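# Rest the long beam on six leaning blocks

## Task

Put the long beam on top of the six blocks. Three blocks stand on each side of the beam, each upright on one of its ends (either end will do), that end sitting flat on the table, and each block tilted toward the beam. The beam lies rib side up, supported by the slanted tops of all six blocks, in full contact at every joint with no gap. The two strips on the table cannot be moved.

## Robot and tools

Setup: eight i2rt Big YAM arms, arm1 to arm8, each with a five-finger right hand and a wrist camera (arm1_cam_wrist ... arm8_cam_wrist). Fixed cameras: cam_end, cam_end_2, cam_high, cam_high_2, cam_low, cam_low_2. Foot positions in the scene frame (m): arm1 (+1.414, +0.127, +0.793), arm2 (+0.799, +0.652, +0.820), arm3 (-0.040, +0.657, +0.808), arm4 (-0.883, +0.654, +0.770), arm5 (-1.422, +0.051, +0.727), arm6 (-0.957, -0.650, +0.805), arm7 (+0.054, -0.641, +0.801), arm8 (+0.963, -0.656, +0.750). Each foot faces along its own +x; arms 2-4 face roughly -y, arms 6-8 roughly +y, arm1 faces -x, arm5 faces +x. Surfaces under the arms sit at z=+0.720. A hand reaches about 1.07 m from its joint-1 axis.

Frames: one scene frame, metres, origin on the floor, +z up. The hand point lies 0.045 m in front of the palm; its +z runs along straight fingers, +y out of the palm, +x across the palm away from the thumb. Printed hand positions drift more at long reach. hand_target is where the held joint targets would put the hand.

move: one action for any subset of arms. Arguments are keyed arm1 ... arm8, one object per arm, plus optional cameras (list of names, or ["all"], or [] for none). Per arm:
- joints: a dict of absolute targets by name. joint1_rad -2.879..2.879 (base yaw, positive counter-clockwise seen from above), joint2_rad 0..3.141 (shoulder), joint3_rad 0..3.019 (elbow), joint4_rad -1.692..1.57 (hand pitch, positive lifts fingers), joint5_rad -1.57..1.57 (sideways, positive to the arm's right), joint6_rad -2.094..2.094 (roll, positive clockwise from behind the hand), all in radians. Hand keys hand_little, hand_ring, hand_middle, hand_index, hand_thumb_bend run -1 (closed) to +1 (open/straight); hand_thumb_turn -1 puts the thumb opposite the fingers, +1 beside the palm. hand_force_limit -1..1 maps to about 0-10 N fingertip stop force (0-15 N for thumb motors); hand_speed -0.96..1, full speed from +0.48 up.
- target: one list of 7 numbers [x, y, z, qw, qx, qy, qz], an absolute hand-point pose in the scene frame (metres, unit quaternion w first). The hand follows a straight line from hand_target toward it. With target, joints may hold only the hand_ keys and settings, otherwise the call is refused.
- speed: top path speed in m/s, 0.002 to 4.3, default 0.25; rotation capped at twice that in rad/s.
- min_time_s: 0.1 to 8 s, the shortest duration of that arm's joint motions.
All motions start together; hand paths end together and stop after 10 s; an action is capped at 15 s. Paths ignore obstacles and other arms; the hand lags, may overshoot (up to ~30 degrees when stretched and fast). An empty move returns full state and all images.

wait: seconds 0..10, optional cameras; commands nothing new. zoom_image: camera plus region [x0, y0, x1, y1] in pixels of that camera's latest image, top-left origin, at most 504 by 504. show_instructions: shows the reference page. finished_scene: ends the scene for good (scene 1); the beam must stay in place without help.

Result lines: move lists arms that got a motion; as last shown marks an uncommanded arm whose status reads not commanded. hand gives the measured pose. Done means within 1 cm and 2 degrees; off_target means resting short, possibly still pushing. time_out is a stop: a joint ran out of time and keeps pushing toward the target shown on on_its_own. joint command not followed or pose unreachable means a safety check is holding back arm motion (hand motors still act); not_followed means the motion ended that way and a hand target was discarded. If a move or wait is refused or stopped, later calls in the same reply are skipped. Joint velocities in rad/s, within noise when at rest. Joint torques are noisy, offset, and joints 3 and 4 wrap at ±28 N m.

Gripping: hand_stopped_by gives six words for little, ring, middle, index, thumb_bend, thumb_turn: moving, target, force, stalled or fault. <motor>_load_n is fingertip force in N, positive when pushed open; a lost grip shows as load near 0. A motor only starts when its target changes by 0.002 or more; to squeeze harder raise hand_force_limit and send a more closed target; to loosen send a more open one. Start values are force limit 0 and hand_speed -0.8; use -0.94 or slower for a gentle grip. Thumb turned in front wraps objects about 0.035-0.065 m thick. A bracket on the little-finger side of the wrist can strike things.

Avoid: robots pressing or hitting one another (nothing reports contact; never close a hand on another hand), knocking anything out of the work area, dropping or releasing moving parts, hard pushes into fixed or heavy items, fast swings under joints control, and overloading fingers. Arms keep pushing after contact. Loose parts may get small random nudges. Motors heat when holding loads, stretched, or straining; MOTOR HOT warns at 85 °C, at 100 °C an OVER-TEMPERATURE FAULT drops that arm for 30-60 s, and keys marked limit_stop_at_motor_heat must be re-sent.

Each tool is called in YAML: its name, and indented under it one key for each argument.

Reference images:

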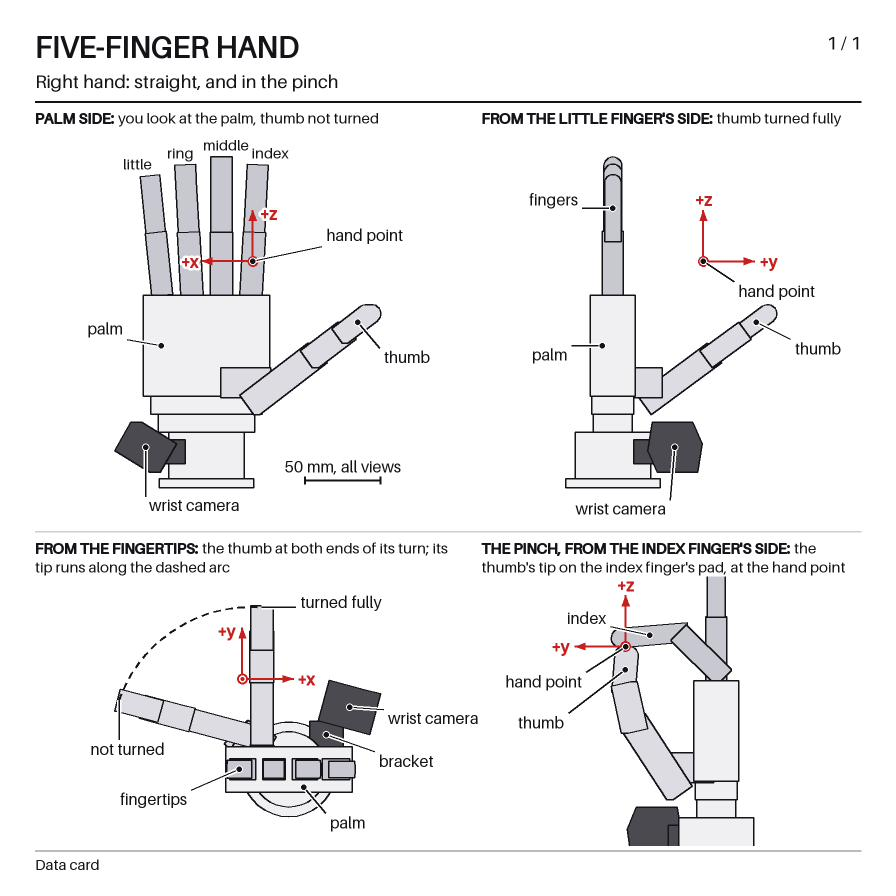

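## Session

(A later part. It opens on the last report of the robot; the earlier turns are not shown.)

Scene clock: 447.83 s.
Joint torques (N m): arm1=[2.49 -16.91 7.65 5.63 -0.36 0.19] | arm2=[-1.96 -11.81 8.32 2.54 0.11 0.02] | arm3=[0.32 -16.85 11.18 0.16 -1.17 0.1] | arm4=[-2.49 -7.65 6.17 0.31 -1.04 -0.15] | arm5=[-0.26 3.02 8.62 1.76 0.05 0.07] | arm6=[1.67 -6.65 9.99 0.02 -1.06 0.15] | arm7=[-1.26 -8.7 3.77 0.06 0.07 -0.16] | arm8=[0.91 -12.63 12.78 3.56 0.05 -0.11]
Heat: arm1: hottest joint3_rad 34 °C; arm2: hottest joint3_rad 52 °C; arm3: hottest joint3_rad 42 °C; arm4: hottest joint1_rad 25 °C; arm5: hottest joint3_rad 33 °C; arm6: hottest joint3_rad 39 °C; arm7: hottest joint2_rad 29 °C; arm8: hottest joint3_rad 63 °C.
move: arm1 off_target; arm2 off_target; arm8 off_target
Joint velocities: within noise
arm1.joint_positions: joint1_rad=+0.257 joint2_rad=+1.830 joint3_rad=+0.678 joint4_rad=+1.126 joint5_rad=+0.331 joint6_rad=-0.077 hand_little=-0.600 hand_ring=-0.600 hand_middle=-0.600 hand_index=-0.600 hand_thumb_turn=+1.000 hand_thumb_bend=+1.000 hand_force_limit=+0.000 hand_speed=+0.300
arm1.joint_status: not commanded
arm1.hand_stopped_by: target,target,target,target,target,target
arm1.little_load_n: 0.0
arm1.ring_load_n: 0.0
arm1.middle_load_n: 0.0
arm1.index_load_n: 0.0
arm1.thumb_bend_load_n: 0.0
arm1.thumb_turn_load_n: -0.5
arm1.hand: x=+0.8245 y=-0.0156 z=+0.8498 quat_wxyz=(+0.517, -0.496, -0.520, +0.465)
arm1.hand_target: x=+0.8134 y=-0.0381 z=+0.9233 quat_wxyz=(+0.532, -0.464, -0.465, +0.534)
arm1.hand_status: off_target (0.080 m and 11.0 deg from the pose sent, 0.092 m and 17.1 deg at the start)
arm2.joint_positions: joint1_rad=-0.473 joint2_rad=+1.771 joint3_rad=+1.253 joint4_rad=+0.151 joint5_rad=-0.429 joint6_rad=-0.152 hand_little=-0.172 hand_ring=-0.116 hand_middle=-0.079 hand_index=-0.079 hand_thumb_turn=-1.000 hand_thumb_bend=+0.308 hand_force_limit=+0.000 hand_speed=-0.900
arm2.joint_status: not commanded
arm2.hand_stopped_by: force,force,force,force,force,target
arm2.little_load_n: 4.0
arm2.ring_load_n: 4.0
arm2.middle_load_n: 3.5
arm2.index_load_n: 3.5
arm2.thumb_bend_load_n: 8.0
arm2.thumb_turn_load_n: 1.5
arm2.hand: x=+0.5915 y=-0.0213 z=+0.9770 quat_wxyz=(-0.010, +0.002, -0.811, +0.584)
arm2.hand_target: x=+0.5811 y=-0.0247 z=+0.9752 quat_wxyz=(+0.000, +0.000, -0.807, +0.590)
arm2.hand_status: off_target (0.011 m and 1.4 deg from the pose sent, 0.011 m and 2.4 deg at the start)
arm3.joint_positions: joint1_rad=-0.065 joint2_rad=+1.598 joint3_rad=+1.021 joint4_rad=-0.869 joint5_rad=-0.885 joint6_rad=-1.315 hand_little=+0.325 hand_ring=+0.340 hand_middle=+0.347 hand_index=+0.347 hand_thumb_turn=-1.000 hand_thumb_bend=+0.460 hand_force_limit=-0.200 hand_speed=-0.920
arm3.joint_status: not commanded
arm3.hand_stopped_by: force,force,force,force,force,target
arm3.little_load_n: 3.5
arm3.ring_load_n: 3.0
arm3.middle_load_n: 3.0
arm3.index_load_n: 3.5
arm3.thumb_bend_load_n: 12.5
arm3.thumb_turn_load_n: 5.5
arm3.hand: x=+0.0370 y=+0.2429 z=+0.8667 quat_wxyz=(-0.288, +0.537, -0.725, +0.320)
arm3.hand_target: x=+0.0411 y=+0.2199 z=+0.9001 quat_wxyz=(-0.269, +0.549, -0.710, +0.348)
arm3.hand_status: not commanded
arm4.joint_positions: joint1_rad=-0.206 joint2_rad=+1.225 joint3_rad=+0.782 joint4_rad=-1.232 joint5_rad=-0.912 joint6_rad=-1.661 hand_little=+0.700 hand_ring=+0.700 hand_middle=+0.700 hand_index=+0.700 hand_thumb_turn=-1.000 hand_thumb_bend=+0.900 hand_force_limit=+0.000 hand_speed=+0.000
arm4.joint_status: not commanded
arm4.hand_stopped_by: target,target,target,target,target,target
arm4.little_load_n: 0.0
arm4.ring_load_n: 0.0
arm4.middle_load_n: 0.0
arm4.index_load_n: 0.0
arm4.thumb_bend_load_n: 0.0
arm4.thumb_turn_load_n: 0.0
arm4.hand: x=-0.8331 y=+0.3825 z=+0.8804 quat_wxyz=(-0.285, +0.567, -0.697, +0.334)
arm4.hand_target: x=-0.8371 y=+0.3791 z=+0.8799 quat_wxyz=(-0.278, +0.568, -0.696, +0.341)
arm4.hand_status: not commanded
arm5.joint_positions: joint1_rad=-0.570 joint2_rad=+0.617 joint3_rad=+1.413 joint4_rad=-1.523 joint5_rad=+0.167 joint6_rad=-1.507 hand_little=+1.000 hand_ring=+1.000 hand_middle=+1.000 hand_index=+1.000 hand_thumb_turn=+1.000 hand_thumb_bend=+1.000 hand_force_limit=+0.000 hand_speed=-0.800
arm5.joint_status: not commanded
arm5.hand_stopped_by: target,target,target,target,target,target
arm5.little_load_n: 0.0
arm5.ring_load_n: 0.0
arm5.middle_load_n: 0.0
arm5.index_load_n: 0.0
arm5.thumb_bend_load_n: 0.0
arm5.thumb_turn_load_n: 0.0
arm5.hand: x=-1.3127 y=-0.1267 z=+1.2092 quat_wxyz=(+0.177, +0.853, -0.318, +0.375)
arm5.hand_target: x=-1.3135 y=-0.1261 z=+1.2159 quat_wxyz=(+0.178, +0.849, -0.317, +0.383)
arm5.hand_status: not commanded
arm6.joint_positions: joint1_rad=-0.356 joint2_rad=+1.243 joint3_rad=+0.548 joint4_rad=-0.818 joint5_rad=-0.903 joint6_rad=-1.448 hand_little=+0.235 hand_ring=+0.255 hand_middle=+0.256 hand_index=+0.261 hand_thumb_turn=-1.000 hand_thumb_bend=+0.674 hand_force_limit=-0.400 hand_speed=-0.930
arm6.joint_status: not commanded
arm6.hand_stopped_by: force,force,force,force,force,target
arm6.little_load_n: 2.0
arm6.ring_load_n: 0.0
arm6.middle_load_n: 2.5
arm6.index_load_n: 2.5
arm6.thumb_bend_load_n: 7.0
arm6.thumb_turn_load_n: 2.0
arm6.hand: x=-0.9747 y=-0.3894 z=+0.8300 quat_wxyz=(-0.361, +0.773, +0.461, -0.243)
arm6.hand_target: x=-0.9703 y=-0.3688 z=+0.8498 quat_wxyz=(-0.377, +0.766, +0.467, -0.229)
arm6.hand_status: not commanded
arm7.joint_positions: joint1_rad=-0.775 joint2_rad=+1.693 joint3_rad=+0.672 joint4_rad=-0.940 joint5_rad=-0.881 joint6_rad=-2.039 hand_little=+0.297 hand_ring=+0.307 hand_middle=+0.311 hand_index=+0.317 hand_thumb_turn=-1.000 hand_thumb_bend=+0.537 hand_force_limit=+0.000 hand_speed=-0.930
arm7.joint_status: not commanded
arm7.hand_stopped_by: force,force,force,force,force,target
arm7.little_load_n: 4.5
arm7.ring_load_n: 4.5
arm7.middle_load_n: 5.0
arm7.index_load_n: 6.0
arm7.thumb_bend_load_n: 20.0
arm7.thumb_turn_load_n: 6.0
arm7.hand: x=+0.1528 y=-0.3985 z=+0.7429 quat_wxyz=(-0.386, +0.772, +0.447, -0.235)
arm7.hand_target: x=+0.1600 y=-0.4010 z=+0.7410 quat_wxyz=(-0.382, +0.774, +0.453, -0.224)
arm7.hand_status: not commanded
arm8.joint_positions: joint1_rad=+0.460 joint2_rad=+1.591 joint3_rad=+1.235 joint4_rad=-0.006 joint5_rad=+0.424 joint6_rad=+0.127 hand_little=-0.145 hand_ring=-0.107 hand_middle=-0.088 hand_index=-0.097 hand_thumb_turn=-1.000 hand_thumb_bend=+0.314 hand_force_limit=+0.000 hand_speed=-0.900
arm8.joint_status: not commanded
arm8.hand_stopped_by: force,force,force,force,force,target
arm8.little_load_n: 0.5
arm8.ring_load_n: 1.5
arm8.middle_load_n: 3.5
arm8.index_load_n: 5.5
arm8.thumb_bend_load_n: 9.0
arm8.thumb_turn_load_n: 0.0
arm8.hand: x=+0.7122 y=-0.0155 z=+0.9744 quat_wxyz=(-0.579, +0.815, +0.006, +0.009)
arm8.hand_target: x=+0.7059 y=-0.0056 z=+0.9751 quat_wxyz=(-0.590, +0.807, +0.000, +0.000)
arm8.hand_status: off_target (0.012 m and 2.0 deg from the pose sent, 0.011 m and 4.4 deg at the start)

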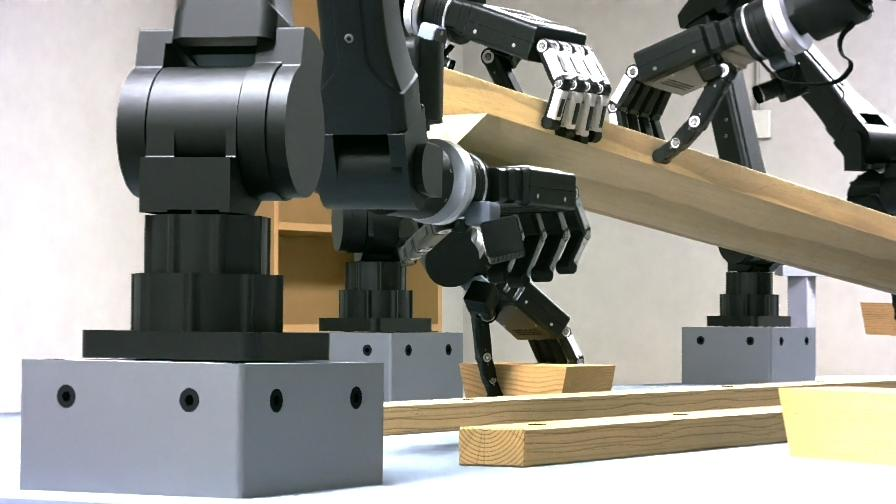

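move:
  arm6: {"target":[-0.9703,-0.3688,0.772,0.377,-0.766,-0.467,0.229],"speed":0.12}
  arm4: {"target":[-0.80,0.12,1.10,0,0,-0.807,0.59],"speed":0.3,"joints":{"hand_little":0.8,"hand_ring":0.8,"hand_middle":0.8,"hand_index":0.8,"hand_thumb_bend":0.9}}
  cameras: ["arm6_cam_wrist","cam_high","cam_low"]

Scene clock: 453.37 s.
Joint torques (N m): arm1=[2.32 -16.79 7.58 5.63 -0.36 0.17] | arm2=[-1.2 -11.81 8.23 2.71 0.05 0.05] | arm3=[0.44 -16.85 11.17 0.17 -1.17 0.11] | arm4=[0.09 -7.65 11.82 2.25 0.14 0.07] | arm5=[-0.21 2.9 8.61 1.73 0.06 0.05] | arm6=[1.61 -6.53 5.56 0.79 -1.1 0.15] | arm7=[-1.26 -8.7 3.81 0.01 0.08 -0.16] | arm8=[0.97 -12.63 12.78 3.58 0.05 -0.11]
Heat: arm1: hottest joint3_rad 34 °C; arm2: hottest joint3_rad 51 °C; arm3: hottest joint3_rad 42 °C; arm4: hottest joint3_rad 26 °C; arm5: hottest joint3_rad 33 °C; arm6: hottest joint3_rad 39 °C; arm7: hottest joint2_rad 29 °C; arm8: hottest joint3_rad 62 °C.
move: arm4 off_target; arm6 done
Joint velocities: within noise
arm1, arm2, arm3, arm5, arm7, arm8: as last shown
arm2.index_load_n: 4.0
arm2.thumb_turn_load_n: 1.0
arm4.joint_positions: joint1_rad=+0.157 joint2_rad=+1.118 joint3_rad=+0.986 joint4_rad=-0.243 joint5_rad=+0.115 joint6_rad=+0.041 hand_little=+0.800 hand_ring=+0.800 hand_middle=+0.800 hand_index=+0.800 hand_thumb_turn=-1.000 hand_thumb_bend=+0.900 hand_force_limit=+0.000 hand_speed=+0.000
arm4.joint_status: all done
arm4.hand_stopped_by: target,target,target,target,target,target
arm4.little_load_n: -0.5
arm4.ring_load_n: -0.5
arm4.middle_load_n: 0.0
arm4.index_load_n: 0.0
arm4.thumb_bend_load_n: 0.0
arm4.thumb_turn_load_n: 0.0
arm4.hand: x=-0.8101 y=+0.1356 z=+1.0720 quat_wxyz=(+0.008, +0.001, -0.822, +0.569)
arm4.hand_target: x=-0.8002 y=+0.1220 z=+1.0999 quat_wxyz=(+0.000, +0.000, -0.807, +0.590)
arm4.hand_status: off_target (0.034 m and 3.1 deg from the pose sent, 0.344 m and 81.2 deg at the start)
arm6.joint_positions: joint1_rad=-0.356 joint2_rad=+1.440 joint3_rad=+0.496 joint4_rad=-0.530 joint5_rad=-0.903 joint6_rad=-1.448 hand_little=+0.235 hand_ring=+0.255 hand_middle=+0.256 hand_index=+0.261 hand_thumb_turn=-1.000 hand_thumb_bend=+0.674 hand_force_limit=-0.400 hand_speed=-0.930
arm6.joint_status: not commanded
arm6.hand_stopped_by: force,force,force,force,force,target
arm6.little_load_n: 2.0
arm6.ring_load_n: 0.0
arm6.middle_load_n: 2.5
arm6.index_load_n: 2.5
arm6.thumb_bend_load_n: 7.0
arm6.thumb_turn_load_n: 2.0
arm6.hand: x=-0.9685 y=-0.3754 z=+0.7683 quat_wxyz=(-0.371, +0.769, +0.468, -0.229)
arm6.hand_target: x=-0.9703 y=-0.3689 z=+0.7720 quat_wxyz=(-0.377, +0.766, +0.467, -0.229)
arm6.hand_status: done (0.008 m and 0.8 deg from the pose sent, 0.062 m and 2.7 deg at the start)
arm8.index_load_n: 6.0
arm8.thumb_bend_load_n: 9.5
arm8.thumb_turn_load_n: 0.5
arm6_cam_wrist: T_world_to_cam=[[0.6436, -0.01868, -0.76513, 1.20858], [0.13345, -0.98165, 0.13621, -0.34513], [-0.75364, -0.18977, -0.6293, -0.20273]] pos_world=[-0.88457, -0.3547, 0.84416]

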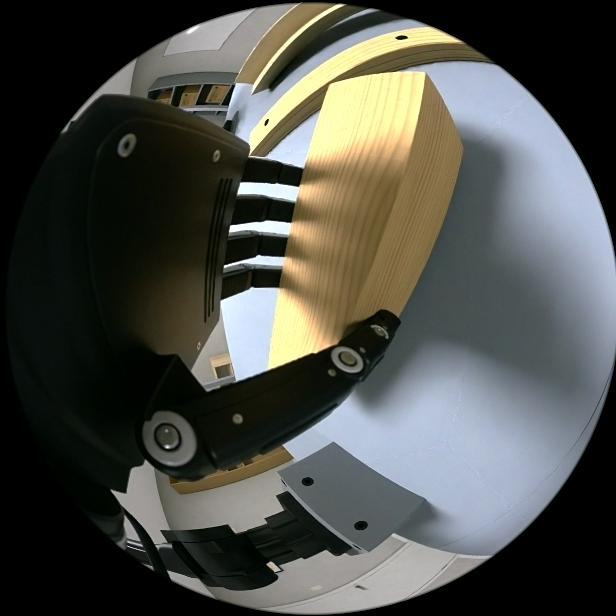

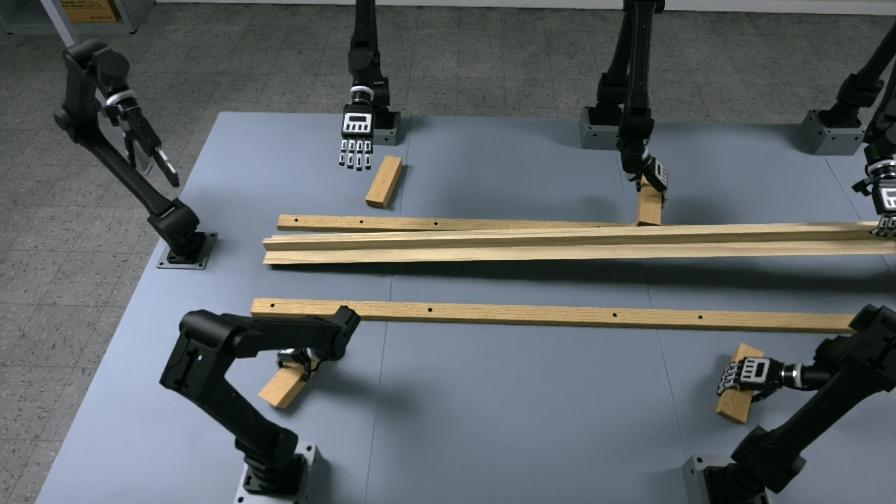

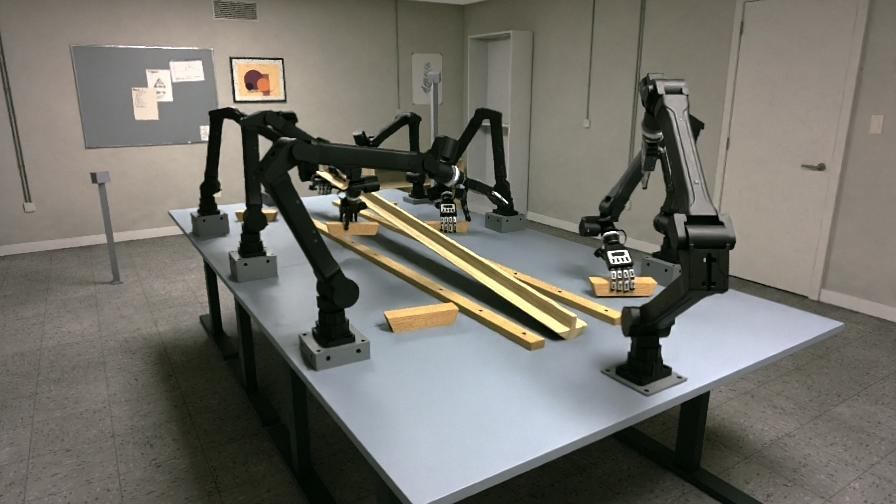

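move:
  arm6: {"target":[-0.9703,-0.3688,0.752,0.377,-0.766,-0.467,0.229],"speed":0.05}

move:
  arm6: {"target":[-0.9703,-0.3688,0.738,0.377,-0.766,-0.467,0.229],"speed":0.03}
  cameras: ["arm6_cam_wrist"]

Scene clock: 454.80 s.
Joint torques (N m): arm1=[2.32 -16.91 7.5 5.61 -0.36 0.18] | arm2=[-1.32 -12.4 8.27 2.56 0.05 0.02] | arm3=[0.32 -16.79 11.18 0.14 -1.17 0.1] | arm4=[-0.15 -7.71 11.9 2.24 0.12 0.05] | arm5=[-0.15 2.9 8.65 1.68 0.06 0.06] | arm6=[1.55 -5.42 4.56 1.18 -0.53 0.04] | arm7=[-1.2 -8.7 3.75 -0.02 0.09 -0.18] | arm8=[0.91 -12.63 12.77 3.58 0.05 -0.11]
Heat: arm1: hottest joint3_rad 34 °C; arm2: hottest joint3_rad 51 °C; arm3: hottest joint3_rad 42 °C; arm4: hottest joint3_rad 27 °C; arm5: hottest joint3_rad 33 °C; arm6: hottest joint3_rad 38 °C; arm7: hottest joint2_rad 29 °C; arm8: hottest joint3_rad 62 °C.
move: arm6 done
Joint velocities: within noise
arm1, arm2, arm3, arm4, arm5, arm7, arm8: as last shown
arm1.index_load_n: 0.5
arm1.thumb_turn_load_n: 0.0
arm2.ring_load_n: 4.5
arm2.index_load_n: 3.5
arm3.ring_load_n: 3.5
arm3.thumb_turn_load_n: 6.0
arm4.joint_positions: joint1_rad=+0.157 joint2_rad=+1.118 joint3_rad=+0.986 joint4_rad=-0.243 joint5_rad=+0.115 joint6_rad=+0.042 hand_little=+0.800 hand_ring=+0.800 hand_middle=+0.800 hand_index=+0.800 hand_thumb_turn=-1.000 hand_thumb_bend=+0.900 hand_force_limit=+0.000 hand_speed=+0.000
arm4.ring_load_n: 0.0
arm4.hand: x=-0.8101 y=+0.1356 z=+1.0720 quat_wxyz=(+0.008, +0.000, -0.822, +0.569)
arm6.joint_positions: joint1_rad=-0.356 joint2_rad=+1.489 joint3_rad=+0.490 joint4_rad=-0.459 joint5_rad=-0.916 joint6_rad=-1.429 hand_little=+0.235 hand_ring=+0.255 hand_middle=+0.256 hand_index=+0.261 hand_thumb_turn=-1.000 hand_thumb_bend=+0.674 hand_force_limit=-0.400 hand_speed=-0.930
arm6.joint_status: not commanded
arm6.hand_stopped_by: force,force,force,force,force,target
arm6.little_load_n: 1.5
arm6.ring_load_n: 0.0
arm6.middle_load_n: 4.0
arm6.index_load_n: 2.5
arm6.thumb_bend_load_n: 6.0
arm6.thumb_turn_load_n: 2.0
arm6.hand: x=-0.9692 y=-0.3703 z=+0.7571 quat_wxyz=(-0.378, +0.768, +0.463, -0.230)
arm6.hand_target: x=-0.9702 y=-0.3689 z=+0.7522 quat_wxyz=(-0.377, +0.766, +0.467, -0.229)
arm6.hand_status: done (0.005 m and 0.5 deg from the pose sent, 0.018 m and 0.8 deg at the start)
arm7.index_load_n: 5.5
arm8.thumb_bend_load_n: 9.0
arm8.thumb_turn_load_n: 0.0
pictures: none

Scene clock: 455.80 s.
Joint torques (N m): arm1=[2.49 -16.73 7.61 5.65 -0.37 0.17] | arm2=[-1.73 -11.52 8.4 2.59 0.06 0.04] | arm3=[0.44 -16.85 11.15 0.16 -1.18 0.1] | arm4=[0.09 -7.41 11.74 2.17 0.12 0.07] | arm5=[-0.21 2.96 8.65 1.7 0.06 0.05] | arm6=[1.61 -5.25 3.96 1.28 -0.4 -0.06] | arm7=[-1.2 -8.59 3.79 0.06 0.09 -0.16] | arm8=[0.97 -12.69 12.77 3.58 0.05 -0.11]
Heat: arm1: hottest joint3_rad 34 °C; arm2: hottest joint3_rad 51 °C; arm3: hottest joint3_rad 42 °C; arm4: hottest joint3_rad 27 °C; arm5: hottest joint3_rad 33 °C; arm6: hottest joint3_rad 38 °C; arm7: hottest joint2_rad 29 °C; arm8: hottest joint3_rad 61 °C.
move: arm6 done
Joint velocities: within noise
arm1, arm2, arm3, arm4, arm5, arm7, arm8: as last shown
arm1.middle_load_n: 0.5
arm1.index_load_n: 0.0
arm2.ring_load_n: 4.0
arm2.index_load_n: 4.5
arm3.ring_load_n: 3.0
arm3.thumb_turn_load_n: 5.5
arm4.little_load_n: 0.0
arm4.middle_load_n: -0.5
arm6.joint_positions: joint1_rad=-0.356 joint2_rad=+1.533 joint3_rad=+0.486 joint4_rad=-0.402 joint5_rad=-0.919 joint6_rad=-1.424 hand_little=+0.235 hand_ring=+0.255 hand_middle=+0.256 hand_index=+0.261 hand_thumb_turn=-1.000 hand_thumb_bend=+0.674 hand_force_limit=-0.400 hand_speed=-0.930
arm6.joint_status: not commanded
arm6.hand_stopped_by: force,force,force,force,force,target
arm6.little_load_n: 1.0
arm6.ring_load_n: 0.0
arm6.middle_load_n: 2.5
arm6.index_load_n: 1.0
arm6.thumb_bend_load_n: 7.0
arm6.thumb_turn_load_n: 2.5
arm6.hand: x=-0.9686 y=-0.3674 z=+0.7459 quat_wxyz=(-0.381, +0.768, +0.462, -0.228)
arm6.hand_target: x=-0.9702 y=-0.3691 z=+0.7384 quat_wxyz=(-0.377, +0.766, +0.467, -0.229)
arm6.hand_status: done (0.008 m and 0.7 deg from the pose sent, 0.019 m and 0.5 deg at the start)
arm8.thumb_bend_load_n: 9.5
arm6_cam_wrist: T_world_to_cam=[[0.63283, -0.0167, -0.77411, 1.18863], [0.12212, -0.9851, 0.12109, -0.33513], [-0.7646, -0.17116, -0.62136, -0.22507]] pos_world=[-0.88336, -0.34881, 0.82086]

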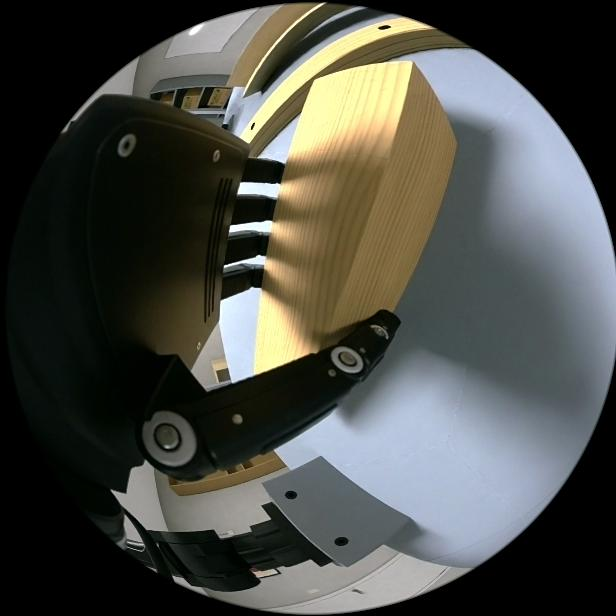

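move:
  arm6: {"joints":{"hand_little":0.45,"hand_ring":0.45,"hand_middle":0.45,"hand_index":0.45,"hand_thumb_bend":0.75,"hand_speed":-0.8}}

move:
  arm6: {"joints":{"hand_little":0.8,"hand_ring":0.8,"hand_middle":0.8,"hand_index":0.8,"hand_thumb_bend":0.95,"hand_speed":-0.3}}
  cameras: ["arm6_cam_wrist"]

move:
  arm6: {"target":[-0.9703,-0.3688,0.9,0.377,-0.766,-0.467,0.229],"speed":0.15}
  cameras: ["arm6_cam_wrist","cam_end"]

Scene clock: 457.67 s.
Joint torques (N m): arm1=[2.43 -16.91 7.54 5.63 -0.35 0.2] | arm2=[-1.61 -11.81 8.25 2.7 0.08 0.06] | arm3=[0.38 -16.79 11.17 0.18 -1.17 0.11] | arm4=[-0.15 -7.65 11.79 2.24 0.14 0.07] | arm5=[-0.15 3.08 8.64 1.78 0.05 0.07] | arm6=[1.61 -6.18 3.93 0.88 -0.53 -0.06] | arm7=[-1.08 -8.64 3.75 0.05 0.09 -0.18] | arm8=[0.97 -12.63 12.77 3.56 0.05 -0.11]
Heat: arm1: hottest joint3_rad 34 °C; arm2: hottest joint3_rad 51 °C; arm3: hottest joint3_rad 42 °C; arm4: hottest joint3_rad 29 °C; arm5: hottest joint3_rad 33 °C; arm6: hottest joint3_rad 38 °C; arm7: hottest joint2_rad 29 °C; arm8: hottest joint3_rad 61 °C.
move: arm6 done
Joint velocities: within noise
arm1, arm2, arm3, arm4, arm5, arm7, arm8: as last shown
arm1.middle_load_n: 0.0
arm1.index_load_n: -0.5
arm1.thumb_turn_load_n: -0.5
arm2.index_load_n: 4.0
arm3.ring_load_n: 3.5
arm4.middle_load_n: 0.0
arm5.middle_load_n: -0.5
arm6.joint_positions: joint1_rad=-0.356 joint2_rad=+1.546 joint3_rad=+0.485 joint4_rad=-0.391 joint5_rad=-0.916 joint6_rad=-1.424 hand_little=+0.450 hand_ring=+0.450 hand_middle=+0.450 hand_index=+0.450 hand_thumb_turn=-1.000 hand_thumb_bend=+0.750 hand_force_limit=-0.400 hand_speed=-0.800
arm6.joint_status: all done
arm6.hand_stopped_by: target,target,target,target,target,target
arm6.little_load_n: 0.0
arm6.ring_load_n: 0.0
arm6.middle_load_n: 0.0
arm6.index_load_n: 0.0
arm6.thumb_bend_load_n: 0.0
arm6.thumb_turn_load_n: 0.0
arm6.hand: x=-0.9684 y=-0.3682 z=+0.7421 quat_wxyz=(-0.379, +0.769, +0.462, -0.229)
arm6.hand_target: x=-0.9702 y=-0.3690 z=+0.7385 quat_wxyz=(-0.377, +0.766, +0.467, -0.229)
arm6.hand_status: not commanded
arm7.index_load_n: 6.0
arm8.thumb_bend_load_n: 9.0
pictures: none

Scene clock: 458.37 s.
Joint torques (N m): arm1=[2.43 -16.91 7.6 5.61 -0.35 0.19] | arm2=[-1.61 -12.63 8.29 2.69 0.05 0.08] | arm3=[0.32 -16.91 11.17 0.17 -1.18 0.1] | arm4=[-0.26 -7.41 11.79 2.25 0.1 0.03] | arm5=[-0.21 2.96 8.62 1.7 0.05 0.07] | arm6=[1.67 -6.3 3.96 0.91 -0.55 -0.06] | arm7=[-1.14 -8.59 3.73 0.03 0.08 -0.15] | arm8=[0.97 -12.63 12.77 3.58 0.05 -0.11]
Heat: arm1: hottest joint3_rad 33 °C; arm2: hottest joint3_rad 51 °C; arm3: hottest joint3_rad 42 °C; arm4: hottest joint3_rad 29 °C; arm5: hottest joint3_rad 33 °C; arm6: hottest joint3_rad 38 °C; arm7: hottest joint2_rad 29 °C; arm8: hottest joint3_rad 61 °C.
move: arm6 done
Joint velocities: within noise
arm1, arm2, arm3, arm4, arm5, arm7, arm8: as last shown
arm1.index_load_n: 0.0
arm1.thumb_turn_load_n: 0.0
arm2.middle_load_n: 3.0
arm2.thumb_bend_load_n: 7.5
arm3.ring_load_n: 3.0
arm5.middle_load_n: 0.0
arm6.joint_positions: joint1_rad=-0.356 joint2_rad=+1.546 joint3_rad=+0.485 joint4_rad=-0.391 joint5_rad=-0.915 joint6_rad=-1.424 hand_little=+0.800 hand_ring=+0.800 hand_middle=+0.800 hand_index=+0.800 hand_thumb_turn=-1.000 hand_thumb_bend=+0.950 hand_force_limit=-0.400 hand_speed=-0.300
arm6.joint_status: all done
arm6.hand_stopped_by: target,target,target,target,target,target
arm6.little_load_n: 0.0
arm6.ring_load_n: 0.0
arm6.middle_load_n: 0.0
arm6.index_load_n: 0.0
arm6.thumb_bend_load_n: 0.0
arm6.thumb_turn_load_n: 0.0
arm6.hand: x=-0.9683 y=-0.3683 z=+0.7420 quat_wxyz=(-0.379, +0.769, +0.462, -0.229)
arm6.hand_target: x=-0.9702 y=-0.3690 z=+0.7384 quat_wxyz=(-0.377, +0.766, +0.467, -0.229)
arm6.hand_status: not commanded
arm7.thumb_bend_load_n: 19.5
arm6_cam_wrist: T_world_to_cam=[[0.63424, -0.02114, -0.77285, 1.18414], [0.12142, -0.9845, 0.12658, -0.34006], [-0.76355, -0.17412, -0.62184, -0.22713]] pos_world=[-0.88316, -0.3493, 0.81696]

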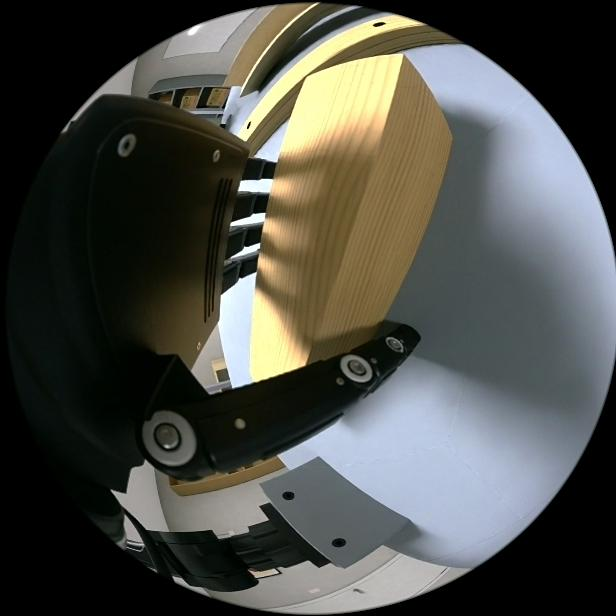

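Scene clock: 460.20 s.
Joint torques (N m): arm1=[2.43 -16.85 7.6 5.6 -0.35 0.19] | arm2=[-1.03 -11.69 8.43 2.62 0.08 0.05] | arm3=[0.32 -16.85 11.18 0.16 -1.17 0.1] | arm4=[-0.21 -7.59 11.79 2.18 0.09 0.07] | arm5=[-0.32 3.08 8.58 1.68 0.05 0.07] | arm6=[1.61 -5.13 9.95 0.17 -0.58 -0.08] | arm7=[-1.08 -8.7 3.77 0.03 0.08 -0.15] | arm8=[0.97 -12.63 12.77 3.58 0.05 -0.11]
Heat: arm1: hottest joint3_rad 33 °C; arm2: hottest joint3_rad 51 °C; arm3: hottest joint3_rad 42 °C; arm4: hottest joint3_rad 30 °C; arm5: hottest joint3_rad 33 °C; arm6: hottest joint3_rad 38 °C; arm7: hottest joint2_rad 29 °C; arm8: hottest joint3_rad 60 °C.
move: arm6 off_target
Joint velocities: within noise
arm1, arm2, arm3, arm4, arm5, arm7, arm8: as last shown
arm2.middle_load_n: 3.5
arm2.thumb_bend_load_n: 8.0
arm4.index_load_n: -0.5
arm4.thumb_turn_load_n: 0.5
arm5.little_load_n: -0.5
arm6.joint_positions: joint1_rad=-0.356 joint2_rad=+1.133 joint3_rad=+0.644 joint4_rad=-0.997 joint5_rad=-0.915 joint6_rad=-1.424 hand_little=+0.800 hand_ring=+0.800 hand_middle=+0.800 hand_index=+0.800 hand_thumb_turn=-1.000 hand_thumb_bend=+0.950 hand_force_limit=-0.400 hand_speed=-0.300
arm6.joint_status: not commanded
arm6.hand_stopped_by: target,target,target,target,target,target
arm6.little_load_n: 0.0
arm6.ring_load_n: 0.0
arm6.middle_load_n: 0.0
arm6.index_load_n: 0.0
arm6.thumb_bend_load_n: 0.0
arm6.thumb_turn_load_n: 0.0
arm6.hand: x=-0.9742 y=-0.3809 z=+0.8881 quat_wxyz=(-0.370, +0.773, +0.456, -0.241)
arm6.hand_target: x=-0.9704 y=-0.3691 z=+0.8999 quat_wxyz=(-0.377, +0.766, +0.467, -0.229)
arm6.hand_status: off_target (0.017 m and 2.2 deg from the pose sent, 0.158 m and 0.7 deg at the start)
arm7.index_load_n: 5.5
arm7.thumb_bend_load_n: 20.0
arm8.thumb_bend_load_n: 9.5
arm6_cam_wrist: T_world_to_cam=[[0.6245, -0.04507, -0.77972, 1.28805], [0.123, -0.9802, 0.15518, -0.39257], [-0.77128, -0.19281, -0.60659, -0.17119]] pos_world=[-0.88814, -0.35975, 0.96139]

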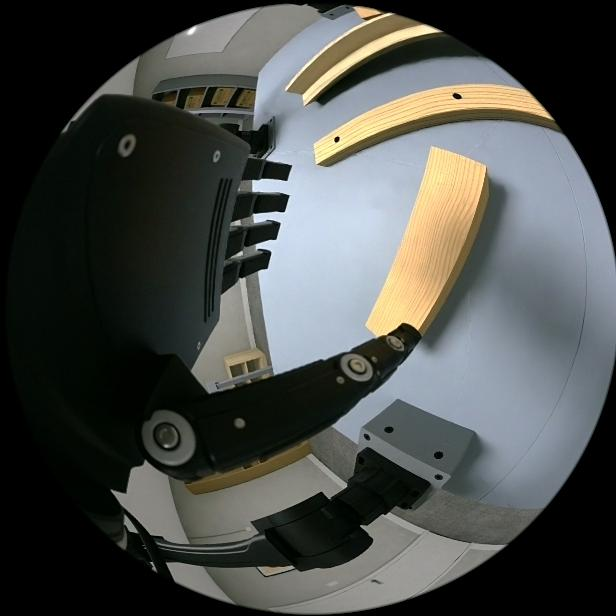

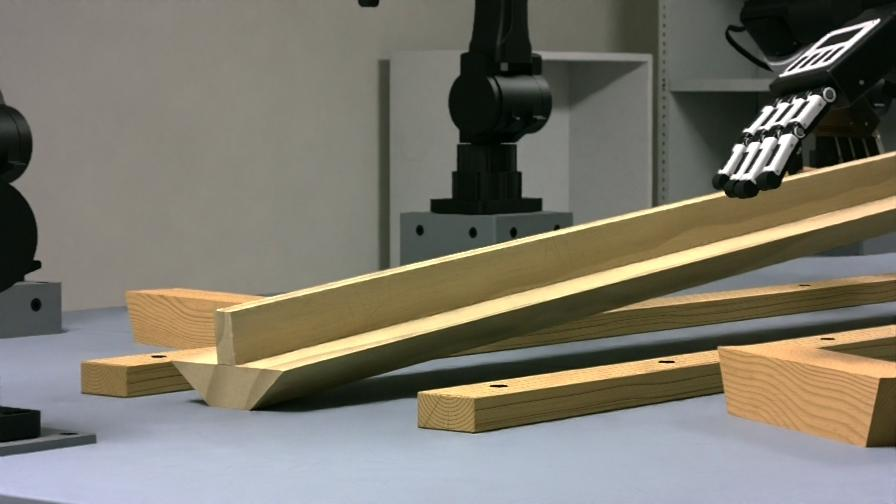

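move:
  cameras: ["cam_high","cam_end","cam_low"]

zoom_image:
  camera: "cam_high"
  region: [230, 190, 350, 340]

zoom_image:
  camera: "cam_end"
  region: [60, 270, 564, 450]

Scene clock: 463.23 s.
Joint torques (N m): arm1=[2.14 -17.08 7.56 5.67 -0.33 0.18] | arm2=[-1.67 -12.04 8.42 2.59 0.1 0.05] | arm3=[0.32 -16.79 11.15 0.14 -1.17 0.1] | arm4=[-0.15 -7.59 11.79 2.26 0.12 0.05] | arm5=[-0.32 3.08 8.65 1.69 0.06 0.06] | arm6=[1.55 -5.13 9.95 0.13 -0.58 -0.08] | arm7=[-1.26 -8.64 3.75 0.02 0.07 -0.17] | arm8=[1.03 -12.63 12.77 3.58 0.05 -0.11]
Heat: arm1: hottest joint3_rad 33 °C; arm2: hottest joint3_rad 51 °C; arm3: hottest joint3_rad 42 °C; arm4: hottest joint3_rad 31 °C; arm5: hottest joint3_rad 33 °C; arm6: hottest joint3_rad 38 °C; arm7: hottest joint2_rad 29 °C; arm8: hottest joint3_rad 60 °C.
Joint velocities: within noise
arm1.joint_positions: joint1_rad=+0.257 joint2_rad=+1.830 joint3_rad=+0.678 joint4_rad=+1.126 joint5_rad=+0.331 joint6_rad=-0.077 hand_little=-0.600 hand_ring=-0.600 hand_middle=-0.600 hand_index=-0.600 hand_thumb_turn=+1.000 hand_thumb_bend=+1.000 hand_force_limit=+0.000 hand_speed=+0.300
arm1.joint_status: not commanded
arm1.hand_stopped_by: target,target,target,target,target,target
arm1.little_load_n: 0.0
arm1.ring_load_n: 0.0
arm1.middle_load_n: 0.0
arm1.index_load_n: 0.0
arm1.thumb_bend_load_n: 0.0
arm1.thumb_turn_load_n: -0.5
arm1.hand: x=+0.8245 y=-0.0156 z=+0.8498 quat_wxyz=(+0.517, -0.496, -0.520, +0.465) (m; scene frame)
arm1.hand_target: x=+0.8134 y=-0.0381 z=+0.9233 quat_wxyz=(+0.532, -0.464, -0.465, +0.534) (m; scene frame)
arm1.hand_status: not commanded
arm2.joint_positions: joint1_rad=-0.473 joint2_rad=+1.771 joint3_rad=+1.253 joint4_rad=+0.151 joint5_rad=-0.429 joint6_rad=-0.152 hand_little=-0.172 hand_ring=-0.116 hand_middle=-0.079 hand_index=-0.079 hand_thumb_turn=-1.000 hand_thumb_bend=+0.308 hand_force_limit=+0.000 hand_speed=-0.900
arm2.joint_status: not commanded
arm2.hand_stopped_by: force,force,force,force,force,target
arm2.little_load_n: 4.0
arm2.ring_load_n: 3.5
arm2.middle_load_n: 3.5
arm2.index_load_n: 4.0
arm2.thumb_bend_load_n: 8.0
arm2.thumb_turn_load_n: 1.5
arm2.hand: x=+0.5915 y=-0.0213 z=+0.9770 quat_wxyz=(-0.010, +0.002, -0.811, +0.584) (m; scene frame)
arm2.hand_target: x=+0.5811 y=-0.0247 z=+0.9752 quat_wxyz=(+0.000, +0.000, -0.807, +0.590) (m; scene frame)
arm2.hand_status: not commanded
arm3.joint_positions: joint1_rad=-0.065 joint2_rad=+1.598 joint3_rad=+1.021 joint4_rad=-0.869 joint5_rad=-0.885 joint6_rad=-1.315 hand_little=+0.325 hand_ring=+0.340 hand_middle=+0.347 hand_index=+0.347 hand_thumb_turn=-1.000 hand_thumb_bend=+0.460 hand_force_limit=-0.200 hand_speed=-0.920
arm3.joint_status: not commanded
arm3.hand_stopped_by: force,force,force,force,force,target
arm3.little_load_n: 3.5
arm3.ring_load_n: 3.5
arm3.middle_load_n: 3.0
arm3.index_load_n: 3.5
arm3.thumb_bend_load_n: 12.5
arm3.thumb_turn_load_n: 5.5
arm3.hand: x=+0.0370 y=+0.2429 z=+0.8667 quat_wxyz=(-0.288, +0.537, -0.725, +0.320) (m; scene frame)
arm3.hand_target: x=+0.0411 y=+0.2199 z=+0.9001 quat_wxyz=(-0.269, +0.549, -0.710, +0.348) (m; scene frame)
arm3.hand_status: not commanded
arm4.joint_positions: joint1_rad=+0.157 joint2_rad=+1.118 joint3_rad=+0.986 joint4_rad=-0.243 joint5_rad=+0.115 joint6_rad=+0.042 hand_little=+0.800 hand_ring=+0.800 hand_middle=+0.800 hand_index=+0.800 hand_thumb_turn=-1.000 hand_thumb_bend=+0.900 hand_force_limit=+0.000 hand_speed=+0.000
arm4.joint_status: not commanded
arm4.hand_stopped_by: target,target,target,target,target,target
arm4.little_load_n: 0.0
arm4.ring_load_n: 0.0
arm4.middle_load_n: 0.0
arm4.index_load_n: 0.0
arm4.thumb_bend_load_n: 0.0
arm4.thumb_turn_load_n: 0.0
arm4.hand: x=-0.8101 y=+0.1356 z=+1.0720 quat_wxyz=(+0.008, +0.000, -0.822, +0.569) (m; scene frame)
arm4.hand_target: x=-0.8002 y=+0.1220 z=+1.0999 quat_wxyz=(+0.000, +0.000, -0.807, +0.590) (m; scene frame)
arm4.hand_status: not commanded
arm5.joint_positions: joint1_rad=-0.570 joint2_rad=+0.617 joint3_rad=+1.413 joint4_rad=-1.523 joint5_rad=+0.167 joint6_rad=-1.507 hand_little=+1.000 hand_ring=+1.000 hand_middle=+1.000 hand_index=+1.000 hand_thumb_turn=+1.000 hand_thumb_bend=+1.000 hand_force_limit=+0.000 hand_speed=-0.800
arm5.joint_status: not commanded
arm5.hand_stopped_by: target,target,target,target,target,target
arm5.little_load_n: 0.0
arm5.ring_load_n: 0.0
arm5.middle_load_n: 0.0
arm5.index_load_n: 0.0
arm5.thumb_bend_load_n: 0.0
arm5.thumb_turn_load_n: 0.0
arm5.hand: x=-1.3127 y=-0.1267 z=+1.2092 quat_wxyz=(+0.177, +0.853, -0.318, +0.375) (m; scene frame)
arm5.hand_target: x=-1.3135 y=-0.1261 z=+1.2159 quat_wxyz=(+0.178, +0.849, -0.317, +0.383) (m; scene frame)
arm5.hand_status: not commanded
arm6.joint_positions: joint1_rad=-0.356 joint2_rad=+1.133 joint3_rad=+0.644 joint4_rad=-0.997 joint5_rad=-0.915 joint6_rad=-1.424 hand_little=+0.800 hand_ring=+0.800 hand_middle=+0.800 hand_index=+0.800 hand_thumb_turn=-1.000 hand_thumb_bend=+0.950 hand_force_limit=-0.400 hand_speed=-0.300
arm6.joint_status: not commanded
arm6.hand_stopped_by: target,target,target,target,target,target
arm6.little_load_n: -0.5
arm6.ring_load_n: -0.5
arm6.middle_load_n: 0.0
arm6.index_load_n: 0.0
arm6.thumb_bend_load_n: 0.0
arm6.thumb_turn_load_n: 0.0
arm6.hand: x=-0.9742 y=-0.3809 z=+0.8881 quat_wxyz=(-0.370, +0.773, +0.456, -0.241) (m; scene frame)
arm6.hand_target: x=-0.9704 y=-0.3691 z=+0.8999 quat_wxyz=(-0.377, +0.766, +0.467, -0.229) (m; scene frame)
arm6.hand_status: off_target (0.017 m and 2.2 deg from the pose sent, 0.158 m and 0.7 deg at the start)
arm7.joint_positions: joint1_rad=-0.775 joint2_rad=+1.693 joint3_rad=+0.672 joint4_rad=-0.940 joint5_rad=-0.881 joint6_rad=-2.039 hand_little=+0.297 hand_ring=+0.307 hand_middle=+0.311 hand_index=+0.317 hand_thumb_turn=-1.000 hand_thumb_bend=+0.537 hand_force_limit=+0.000 hand_speed=-0.930
arm7.joint_status: not commanded
arm7.hand_stopped_by: force,force,force,force,force,target
arm7.little_load_n: 4.5
arm7.ring_load_n: 5.0
arm7.middle_load_n: 5.0
arm7.index_load_n: 6.0
arm7.thumb_bend_load_n: 20.0
arm7.thumb_turn_load_n: 6.0
arm7.hand: x=+0.1528 y=-0.3985 z=+0.7429 quat_wxyz=(-0.386, +0.772, +0.447, -0.235) (m; scene frame)
arm7.hand_target: x=+0.1600 y=-0.4010 z=+0.7410 quat_wxyz=(-0.382, +0.774, +0.453, -0.224) (m; scene frame)
arm7.hand_status: not commanded
arm8.joint_positions: joint1_rad=+0.460 joint2_rad=+1.591 joint3_rad=+1.235 joint4_rad=-0.006 joint5_rad=+0.424 joint6_rad=+0.127 hand_little=-0.145 hand_ring=-0.107 hand_middle=-0.088 hand_index=-0.097 hand_thumb_turn=-1.000 hand_thumb_bend=+0.314 hand_force_limit=+0.000 hand_speed=-0.900
arm8.joint_status: not commanded
arm8.hand_stopped_by: force,force,force,force,force,target
arm8.little_load_n: 0.5
arm8.ring_load_n: 1.5
arm8.middle_load_n: 3.5
arm8.index_load_n: 5.5
arm8.thumb_bend_load_n: 9.5
arm8.thumb_turn_load_n: 0.0
arm8.hand: x=+0.7122 y=-0.0155 z=+0.9744 quat_wxyz=(-0.579, +0.815, +0.006, +0.009) (m; scene frame)
arm8.hand_target: x=+0.7059 y=-0.0056 z=+0.9751 quat_wxyz=(-0.590, +0.807, +0.000, +0.000) (m; scene frame)
arm8.hand_status: not commanded
pictures: cam_end, cam_high, cam_low

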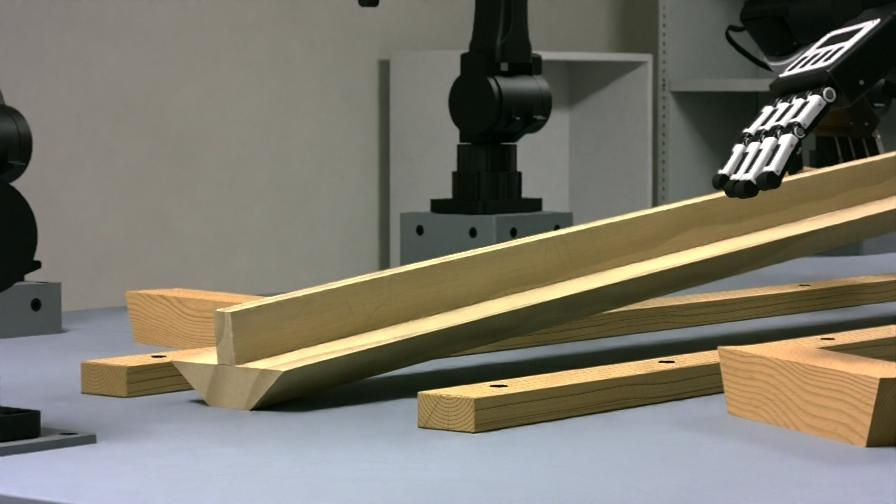

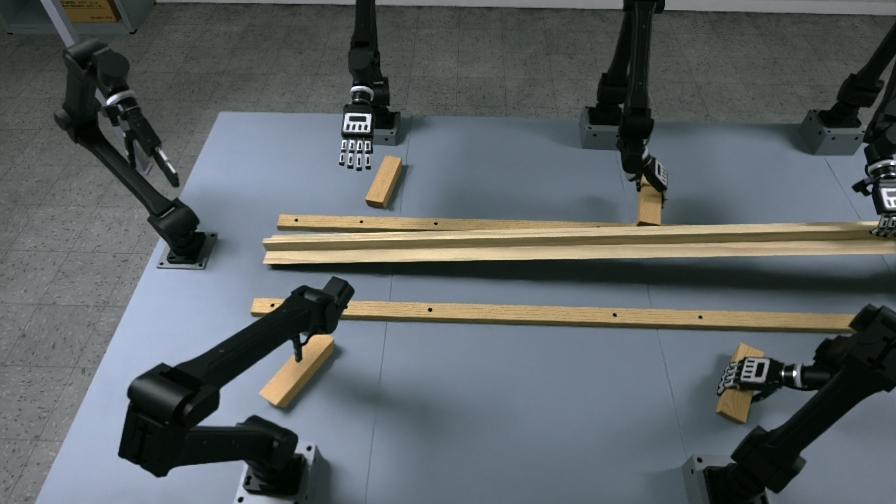

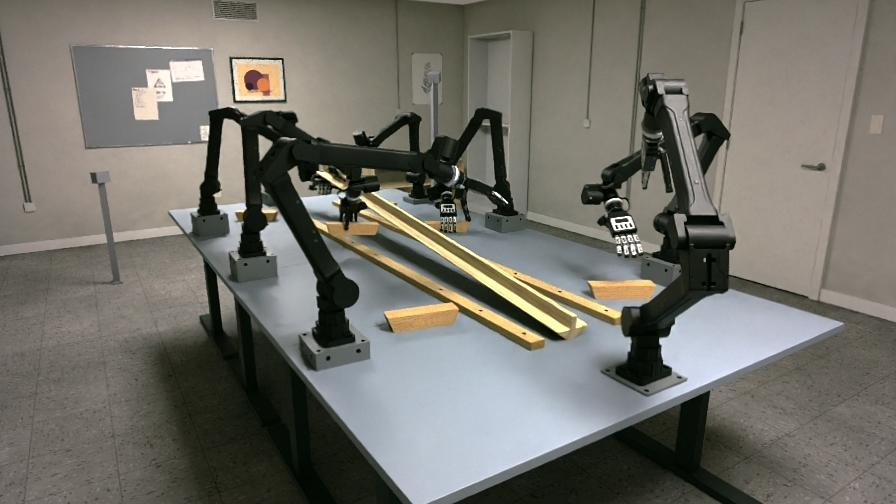

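Scaled by 3.360 from the camera's image (finer frame: 1280x720).

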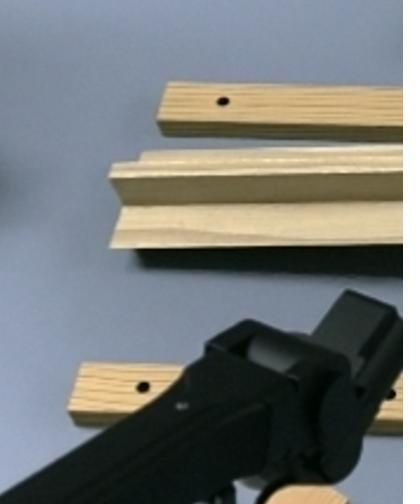

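Scaled by 1.000.

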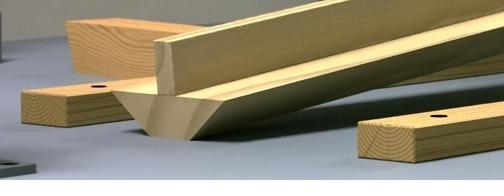

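move:
  arm5: {"target":[-1.06,-0.15,0.95,0.5,-0.5,0.5,-0.5],"speed":0.2,"joints":{"hand_little":-0.6,"hand_ring":-0.6,"hand_middle":-0.6,"hand_index":-0.6,"hand_speed":-0.2}}
  arm6: {"target":[-0.78,-0.10,1.0,0.59,-0.807,0,0],"speed":0.3,"joints":{"hand_little":0.8,"hand_ring":0.8,"hand_middle":0.8,"hand_index":0.8,"hand_thumb_bend":0.8}}
  arm4: {"target":[-0.90,0.085,0.96,0,0,-0.807,0.59],"speed":0.2,"joints":{"hand_thumb_bend":0.8}}
  cameras: ["arm6_cam_wrist","arm4_cam_wrist","cam_high","cam_end"]

Scene clock: 473.17 s.
Joint torques (N m): arm1=[2.2 -16.67 7.53 5.65 -0.37 0.19] | arm2=[-1.73 -11.34 8.39 2.56 0.09 0.05] | arm3=[0.26 -16.85 11.15 0.16 -1.17 0.1] | arm4=[-2.2 -9.7 6.98 2.56 -0.33 -0.14] | arm5=[0.21 -3.02 8.01 2.04 -0.02 0.16] | arm6=[1.96 -8.82 11.85 2.29 0.03 0.09] | arm7=[-1.44 -8.7 3.71 0.01 0.08 -0.16] | arm8=[0.97 -12.63 12.77 3.56 0.05 -0.11]
Heat: arm1: hottest joint3_rad 33 °C; arm2: hottest joint3_rad 50 °C; arm3: hottest joint3_rad 42 °C; arm4: hottest joint3_rad 33 °C; arm5: hottest joint3_rad 33 °C; arm6: hottest joint3_rad 39 °C; arm7: hottest joint2_rad 29 °C; arm8: hottest joint3_rad 58 °C.
move: arm4 off_target; arm5 done; arm6 off_target
Joint velocities: within noise
arm1, arm2, arm3, arm7, arm8: as last shown
arm1.thumb_turn_load_n: 0.0
arm2.ring_load_n: 4.0
arm2.thumb_turn_load_n: 1.0
arm3.ring_load_n: 3.0
arm3.thumb_turn_load_n: 6.0
arm4.joint_positions: joint1_rad=-0.063 joint2_rad=+1.339 joint3_rad=+0.841 joint4_rad=+0.177 joint5_rad=-0.116 joint6_rad=-0.020 hand_little=+0.800 hand_ring=+0.800 hand_middle=+0.800 hand_index=+0.800 hand_thumb_turn=-1.000 hand_thumb_bend=+0.800 hand_force_limit=+0.000 hand_speed=+0.000
arm4.joint_status: all done
arm4.hand_stopped_by: target,target,target,target,target,target
arm4.little_load_n: 0.0
arm4.ring_load_n: 0.0
arm4.middle_load_n: 0.0
arm4.index_load_n: 0.0
arm4.thumb_bend_load_n: 0.0
arm4.thumb_turn_load_n: 0.0
arm4.hand: x=-0.8906 y=+0.0866 z=+0.9677 quat_wxyz=(-0.006, +0.002, -0.807, +0.591)
arm4.hand_target: x=-0.9000 y=+0.0853 z=+0.9601 quat_wxyz=(+0.000, +0.000, -0.807, +0.590)
arm4.hand_status: off_target (0.012 m and 0.7 deg from the pose sent, 0.152 m and 3.1 deg at the start)
arm5.joint_positions: joint1_rad=-0.944 joint2_rad=+1.039 joint3_rad=+0.476 joint4_rad=+0.571 joint5_rad=-0.945 joint6_rad=-0.008 hand_little=-0.600 hand_ring=-0.600 hand_middle=-0.600 hand_index=-0.600 hand_thumb_turn=+1.000 hand_thumb_bend=+1.000 hand_force_limit=+0.000 hand_speed=-0.200
arm5.joint_status: all done
arm5.hand_stopped_by: target,target,target,target,target,target
arm5.little_load_n: 0.0
arm5.ring_load_n: 0.0
arm5.middle_load_n: 0.0
arm5.index_load_n: 0.0
arm5.thumb_bend_load_n: 0.0
arm5.thumb_turn_load_n: -0.5
arm5.hand: x=-1.0612 y=-0.1522 z=+0.9549 quat_wxyz=(-0.496, +0.502, -0.497, +0.505)
arm5.hand_target: x=-1.0601 y=-0.1499 z=+0.9501 quat_wxyz=(-0.500, +0.500, -0.500, +0.500)
arm5.hand_status: done (0.005 m and 0.9 deg from the pose sent, 0.363 m and 93.6 deg at the start)
arm6.joint_positions: joint1_rad=-0.469 joint2_rad=+1.388 joint3_rad=+0.874 joint4_rad=+0.123 joint5_rad=-0.479 joint6_rad=-0.169 hand_little=+0.800 hand_ring=+0.800 hand_middle=+0.800 hand_index=+0.800 hand_thumb_turn=-1.000 hand_thumb_bend=+0.800 hand_force_limit=-0.400 hand_speed=-0.300
arm6.joint_status: all done
arm6.hand_stopped_by: target,target,target,target,target,target
arm6.little_load_n: 0.0
arm6.ring_load_n: 0.0
arm6.middle_load_n: 0.0
arm6.index_load_n: 0.0
arm6.thumb_bend_load_n: 0.0
arm6.thumb_turn_load_n: 0.0
arm6.hand: x=-0.7830 y=-0.1196 z=+0.9800 quat_wxyz=(-0.573, +0.820, -0.007, -0.005)
arm6.hand_target: x=-0.7807 y=-0.1014 z=+1.0004 quat_wxyz=(-0.590, +0.807, +0.000, +0.000)
arm6.hand_status: off_target (0.028 m and 2.6 deg from the pose sent, 0.359 m and 65.2 deg at the start)
arm7.ring_load_n: 4.5
arm8.index_load_n: 6.0
pictures: arm4_cam_wrist, arm6_cam_wrist, cam_end, cam_high
arm4_cam_wrist: T_world_to_cam=[[-0.2579, 0.23241, -0.9378, 0.66609], [0.81272, 0.57707, -0.08049, 0.74883], [0.52247, -0.78293, -0.33771, 0.97935]] pos_world=[-0.94849, 0.17983, 1.01567]
arm6_cam_wrist: T_world_to_cam=[[0.26391, -0.31458, -0.9118, 1.06696], [-0.81718, -0.57512, -0.0381, -0.67245], [-0.51241, 0.75516, -0.40885, 0.2047]] pos_world=[-0.7262, -0.20568, 1.03093]

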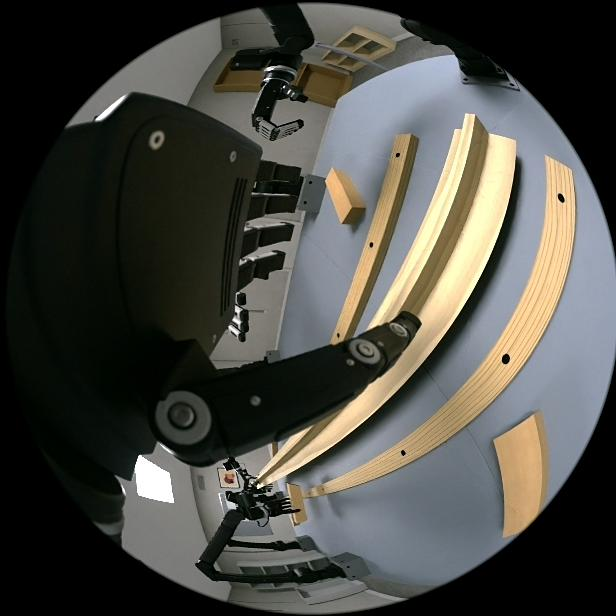

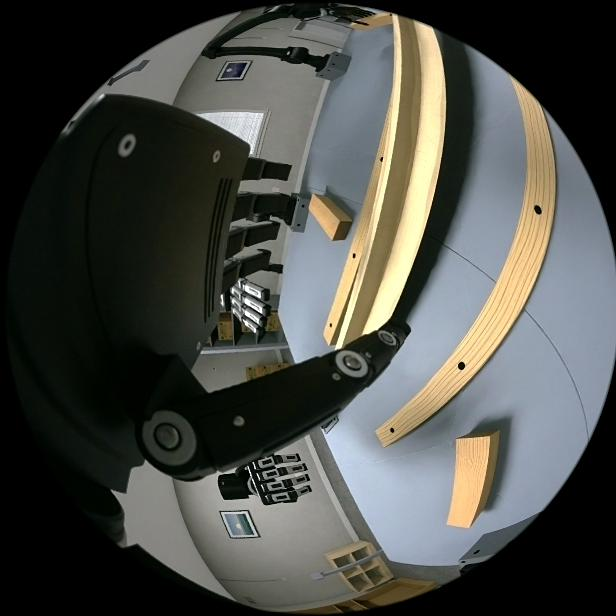

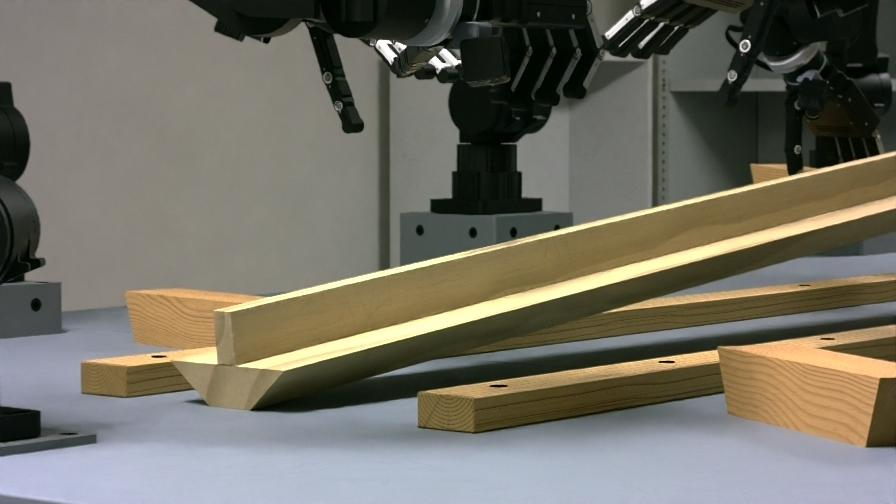

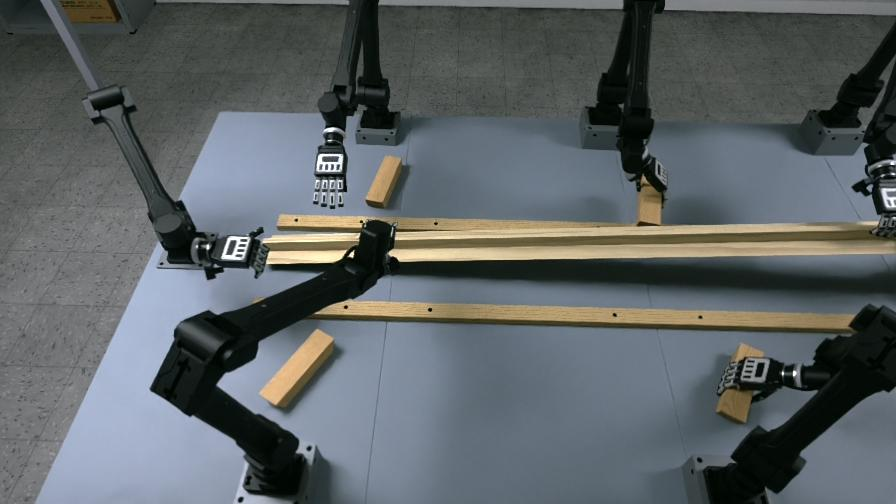

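zoom_image:
  camera: "arm4_cam_wrist"
  region: [330, 90, 550, 330]

zoom_image:
  camera: "arm6_cam_wrist"
  region: [320, 60, 540, 380]

Scaled by 2.100 from the camera's image (finer frame: 880x880).

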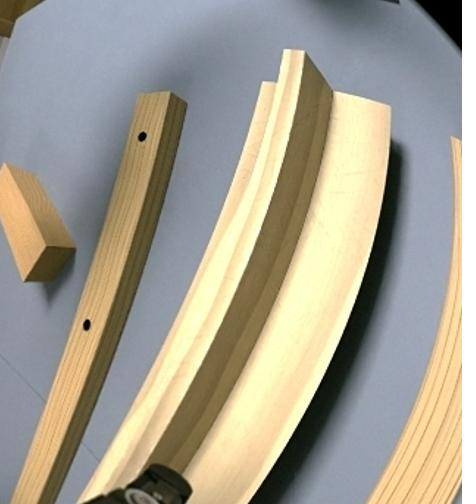

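Scaled by 1.575 from the camera's image (finer frame: 880x880).

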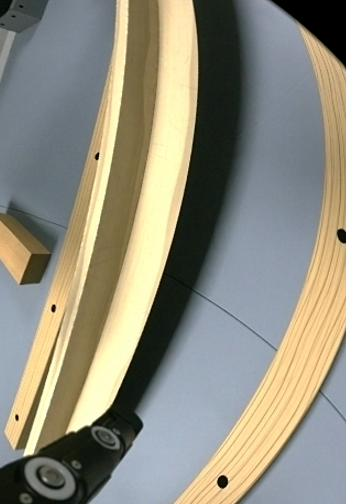

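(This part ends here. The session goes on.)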